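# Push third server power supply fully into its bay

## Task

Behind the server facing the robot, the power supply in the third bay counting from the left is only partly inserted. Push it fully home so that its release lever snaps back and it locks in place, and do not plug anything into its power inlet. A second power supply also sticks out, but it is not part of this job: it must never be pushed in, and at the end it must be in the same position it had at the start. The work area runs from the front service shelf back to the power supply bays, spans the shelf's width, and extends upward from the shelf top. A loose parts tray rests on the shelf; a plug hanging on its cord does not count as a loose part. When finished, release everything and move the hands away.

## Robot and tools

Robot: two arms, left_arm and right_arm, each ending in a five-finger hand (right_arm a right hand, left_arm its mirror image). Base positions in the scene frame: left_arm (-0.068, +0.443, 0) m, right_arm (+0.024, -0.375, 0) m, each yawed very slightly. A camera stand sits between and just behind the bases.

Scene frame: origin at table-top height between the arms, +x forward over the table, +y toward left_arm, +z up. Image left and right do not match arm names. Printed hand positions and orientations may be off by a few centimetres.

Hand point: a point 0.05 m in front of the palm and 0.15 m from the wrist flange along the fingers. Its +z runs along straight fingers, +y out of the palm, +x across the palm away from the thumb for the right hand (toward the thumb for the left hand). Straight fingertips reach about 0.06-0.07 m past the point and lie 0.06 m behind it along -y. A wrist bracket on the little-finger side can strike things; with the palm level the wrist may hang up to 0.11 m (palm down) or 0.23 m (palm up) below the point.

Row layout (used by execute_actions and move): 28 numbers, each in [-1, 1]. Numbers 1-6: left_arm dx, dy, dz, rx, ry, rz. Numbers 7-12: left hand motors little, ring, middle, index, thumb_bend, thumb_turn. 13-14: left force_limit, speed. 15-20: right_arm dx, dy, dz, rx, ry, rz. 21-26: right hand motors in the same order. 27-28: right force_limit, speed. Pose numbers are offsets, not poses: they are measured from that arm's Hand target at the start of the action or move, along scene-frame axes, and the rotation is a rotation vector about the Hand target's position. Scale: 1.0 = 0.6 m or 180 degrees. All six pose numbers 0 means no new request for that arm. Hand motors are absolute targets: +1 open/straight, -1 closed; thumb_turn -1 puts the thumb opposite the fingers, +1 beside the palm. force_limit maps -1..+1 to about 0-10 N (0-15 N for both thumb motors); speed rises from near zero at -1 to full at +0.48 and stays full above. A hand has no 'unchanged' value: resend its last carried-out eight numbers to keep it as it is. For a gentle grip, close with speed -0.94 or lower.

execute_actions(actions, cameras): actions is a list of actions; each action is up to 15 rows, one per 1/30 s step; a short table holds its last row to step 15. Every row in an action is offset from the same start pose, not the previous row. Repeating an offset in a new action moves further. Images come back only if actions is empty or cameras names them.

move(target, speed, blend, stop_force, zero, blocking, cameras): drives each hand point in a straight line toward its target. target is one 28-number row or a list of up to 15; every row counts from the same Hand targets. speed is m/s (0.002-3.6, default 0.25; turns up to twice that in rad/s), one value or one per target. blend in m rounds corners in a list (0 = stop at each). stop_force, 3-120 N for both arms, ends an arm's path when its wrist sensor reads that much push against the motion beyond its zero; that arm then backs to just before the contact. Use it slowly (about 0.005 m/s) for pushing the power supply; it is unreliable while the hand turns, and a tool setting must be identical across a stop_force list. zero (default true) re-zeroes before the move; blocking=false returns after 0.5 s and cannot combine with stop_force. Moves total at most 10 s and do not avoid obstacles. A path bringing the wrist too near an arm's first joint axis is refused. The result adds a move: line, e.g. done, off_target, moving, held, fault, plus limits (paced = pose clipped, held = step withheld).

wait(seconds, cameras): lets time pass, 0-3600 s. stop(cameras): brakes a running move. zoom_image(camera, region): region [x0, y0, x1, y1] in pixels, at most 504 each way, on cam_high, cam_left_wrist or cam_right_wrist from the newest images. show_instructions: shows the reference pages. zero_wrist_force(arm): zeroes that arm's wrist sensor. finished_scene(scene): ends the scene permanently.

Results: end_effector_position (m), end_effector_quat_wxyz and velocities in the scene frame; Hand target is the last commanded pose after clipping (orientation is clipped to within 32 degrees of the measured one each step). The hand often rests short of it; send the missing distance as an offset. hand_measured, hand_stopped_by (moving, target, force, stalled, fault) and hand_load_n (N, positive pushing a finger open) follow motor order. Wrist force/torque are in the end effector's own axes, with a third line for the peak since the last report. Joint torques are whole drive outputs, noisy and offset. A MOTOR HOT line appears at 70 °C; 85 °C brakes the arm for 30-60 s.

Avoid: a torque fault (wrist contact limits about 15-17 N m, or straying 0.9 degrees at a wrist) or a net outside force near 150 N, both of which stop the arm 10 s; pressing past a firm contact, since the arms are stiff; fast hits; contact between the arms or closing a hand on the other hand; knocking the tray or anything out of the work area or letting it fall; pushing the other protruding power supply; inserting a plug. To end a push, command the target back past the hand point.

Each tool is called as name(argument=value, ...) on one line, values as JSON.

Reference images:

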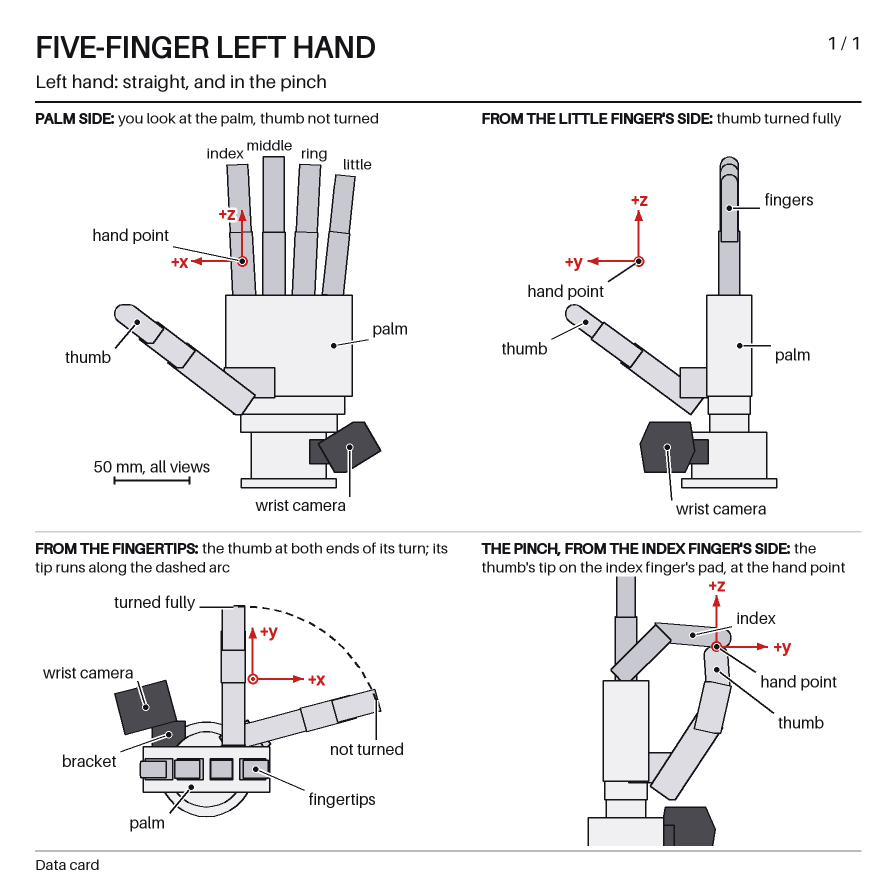

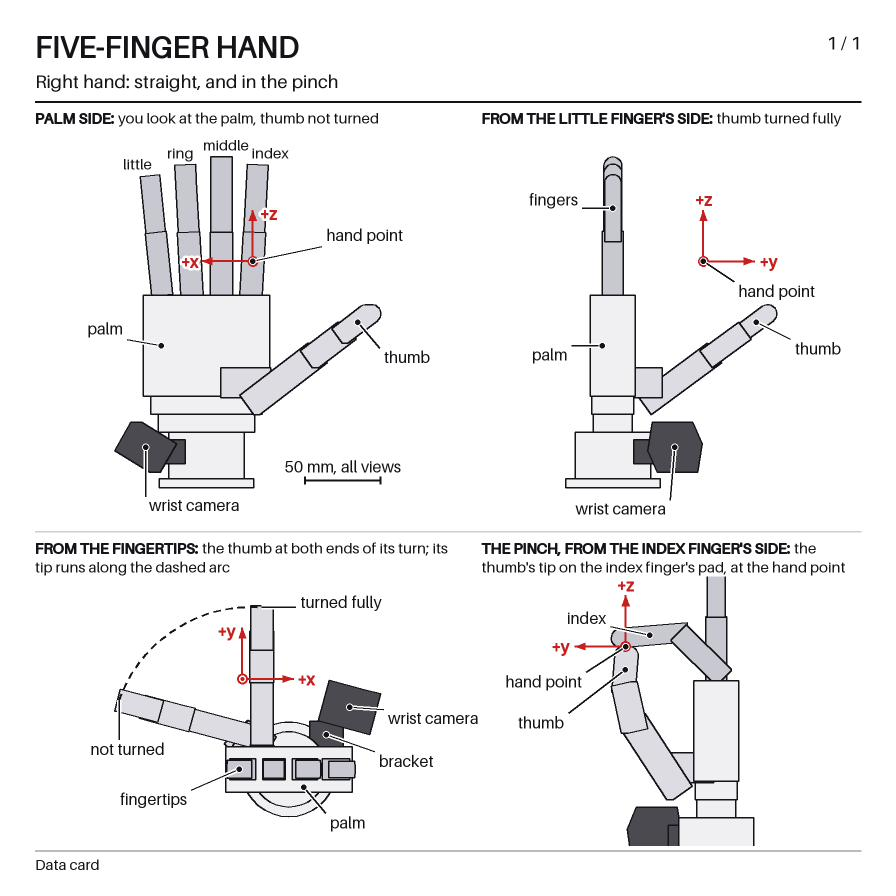

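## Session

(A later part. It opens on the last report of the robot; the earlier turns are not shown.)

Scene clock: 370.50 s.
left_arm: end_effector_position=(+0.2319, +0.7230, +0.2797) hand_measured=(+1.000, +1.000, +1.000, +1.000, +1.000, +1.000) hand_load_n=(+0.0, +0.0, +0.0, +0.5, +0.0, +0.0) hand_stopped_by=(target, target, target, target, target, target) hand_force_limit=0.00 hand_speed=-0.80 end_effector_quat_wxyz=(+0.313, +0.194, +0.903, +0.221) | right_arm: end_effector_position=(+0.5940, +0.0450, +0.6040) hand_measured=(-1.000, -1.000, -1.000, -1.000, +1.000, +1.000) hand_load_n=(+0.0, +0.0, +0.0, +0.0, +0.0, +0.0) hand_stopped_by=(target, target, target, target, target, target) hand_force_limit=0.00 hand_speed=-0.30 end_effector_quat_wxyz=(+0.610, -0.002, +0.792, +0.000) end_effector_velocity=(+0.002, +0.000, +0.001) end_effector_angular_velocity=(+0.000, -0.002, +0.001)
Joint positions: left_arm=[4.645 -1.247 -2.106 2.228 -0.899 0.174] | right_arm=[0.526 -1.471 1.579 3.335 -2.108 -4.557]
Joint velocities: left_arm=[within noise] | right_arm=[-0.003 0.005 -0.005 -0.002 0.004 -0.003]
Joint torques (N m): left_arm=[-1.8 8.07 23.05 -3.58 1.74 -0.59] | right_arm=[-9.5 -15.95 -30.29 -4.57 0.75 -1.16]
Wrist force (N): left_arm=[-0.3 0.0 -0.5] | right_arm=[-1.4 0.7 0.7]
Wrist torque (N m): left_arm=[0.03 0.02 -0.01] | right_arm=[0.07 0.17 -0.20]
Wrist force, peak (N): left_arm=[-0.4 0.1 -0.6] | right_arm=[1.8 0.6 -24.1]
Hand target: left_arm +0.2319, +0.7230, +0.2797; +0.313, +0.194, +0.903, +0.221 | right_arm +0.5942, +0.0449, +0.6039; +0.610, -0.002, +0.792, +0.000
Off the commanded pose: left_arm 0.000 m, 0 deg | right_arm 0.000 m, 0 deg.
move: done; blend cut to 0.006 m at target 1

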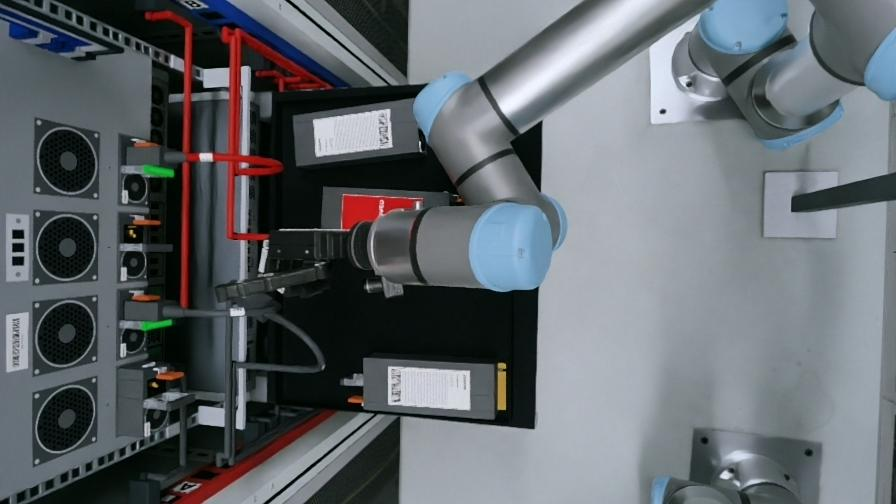

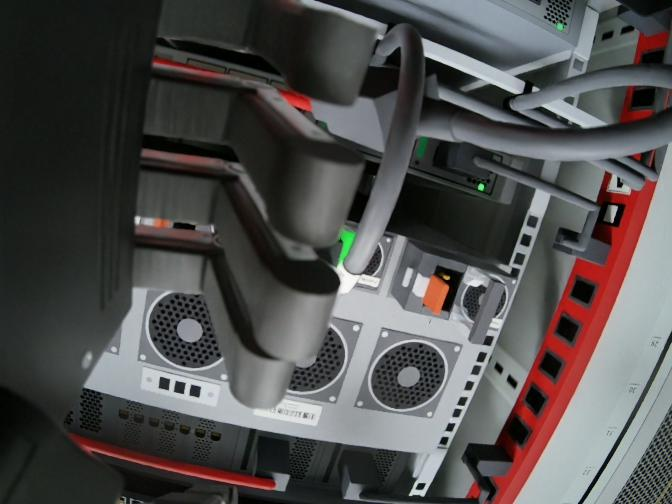

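move(target=[0,0,0,0,0,0,1,1,1,1,1,1,0,-0.8,-0.12,-0.12,0.13,0,0,0,-1,-1,-1,-1,1,1,0,-0.3], speed=0.12, cameras=["cam_high","cam_right_wrist"])

zoom_image(camera="cam_high", region=[90, 100, 350, 450])

Scene clock: 375.10 s.
left_arm: end_effector_position=(+0.2319, +0.7230, +0.2797) hand_measured=(+1.000, +1.000, +1.000, +1.000, +1.000, +1.000) hand_load_n=(+0.0, +0.0, +0.0, +0.0, +0.0, +0.0) hand_stopped_by=(target, target, target, target, target, target) hand_force_limit=0.00 hand_speed=-0.80 end_effector_quat_wxyz=(+0.313, +0.194, +0.903, +0.221) | right_arm: end_effector_position=(+0.5222, -0.0272, +0.6818) hand_measured=(-1.000, -1.000, -1.000, -1.000, +1.000, +1.000) hand_load_n=(+0.0, +0.0, +0.0, +0.0, +0.0, +0.0) hand_stopped_by=(target, target, target, target, target, target) hand_force_limit=0.00 hand_speed=-0.30 end_effector_quat_wxyz=(+0.610, -0.002, +0.792, +0.000)
Joint positions: left_arm=[4.645 -1.247 -2.106 2.228 -0.899 0.174] | right_arm=[0.463 -1.722 1.625 3.53 -2.048 -4.578]
Joint torques (N m): left_arm=[-1.86 8.69 24.07 -3.56 1.87 -0.45] | right_arm=[9.78 -12.6 -27.2 -4.53 -1.1 1.38]
Wrist force (N): left_arm=[-0.3 0.0 -0.4] | right_arm=[-1.4 1.8 0.7]
Wrist torque (N m): left_arm=[0.02 0.03 -0.02] | right_arm=[0.26 0.15 -0.06]
Wrist force, peak (N): left_arm=[-0.1 0.1 -0.8] | right_arm=[-1.0 1.8 1.5]
Hand target: left_arm +0.2319, +0.7230, +0.2797; +0.313, +0.194, +0.903, +0.221 | right_arm +0.5222, -0.0271, +0.6819; +0.610, -0.002, +0.792, +0.000
Off the commanded pose: left_arm 0.000 m, 0 deg | right_arm 0.000 m, 0 deg.
move: done

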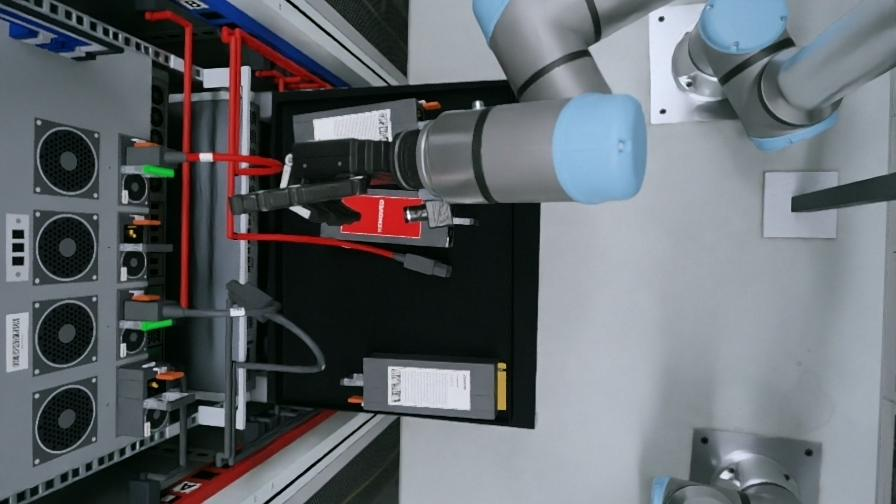

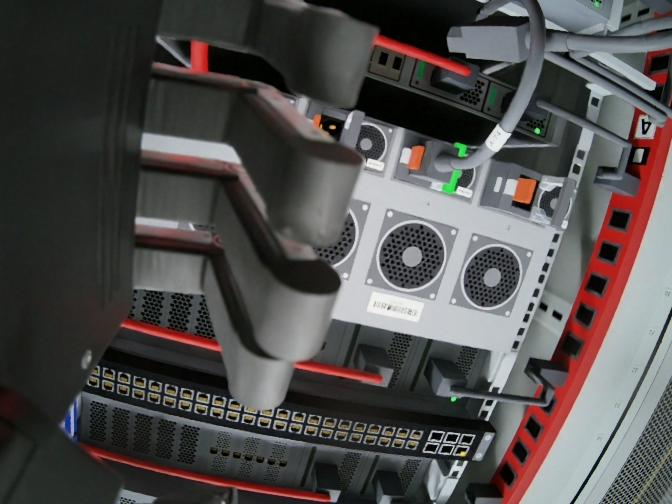

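Scaled by 1.440.

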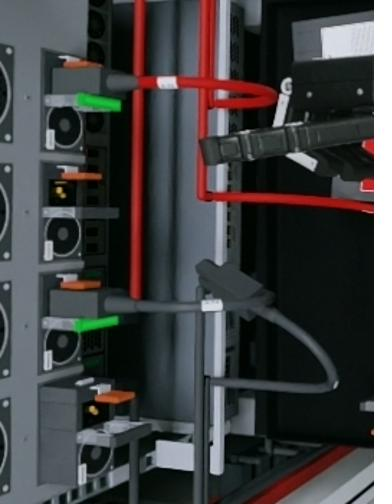

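finished_scene()

The scene is finished: the task was done.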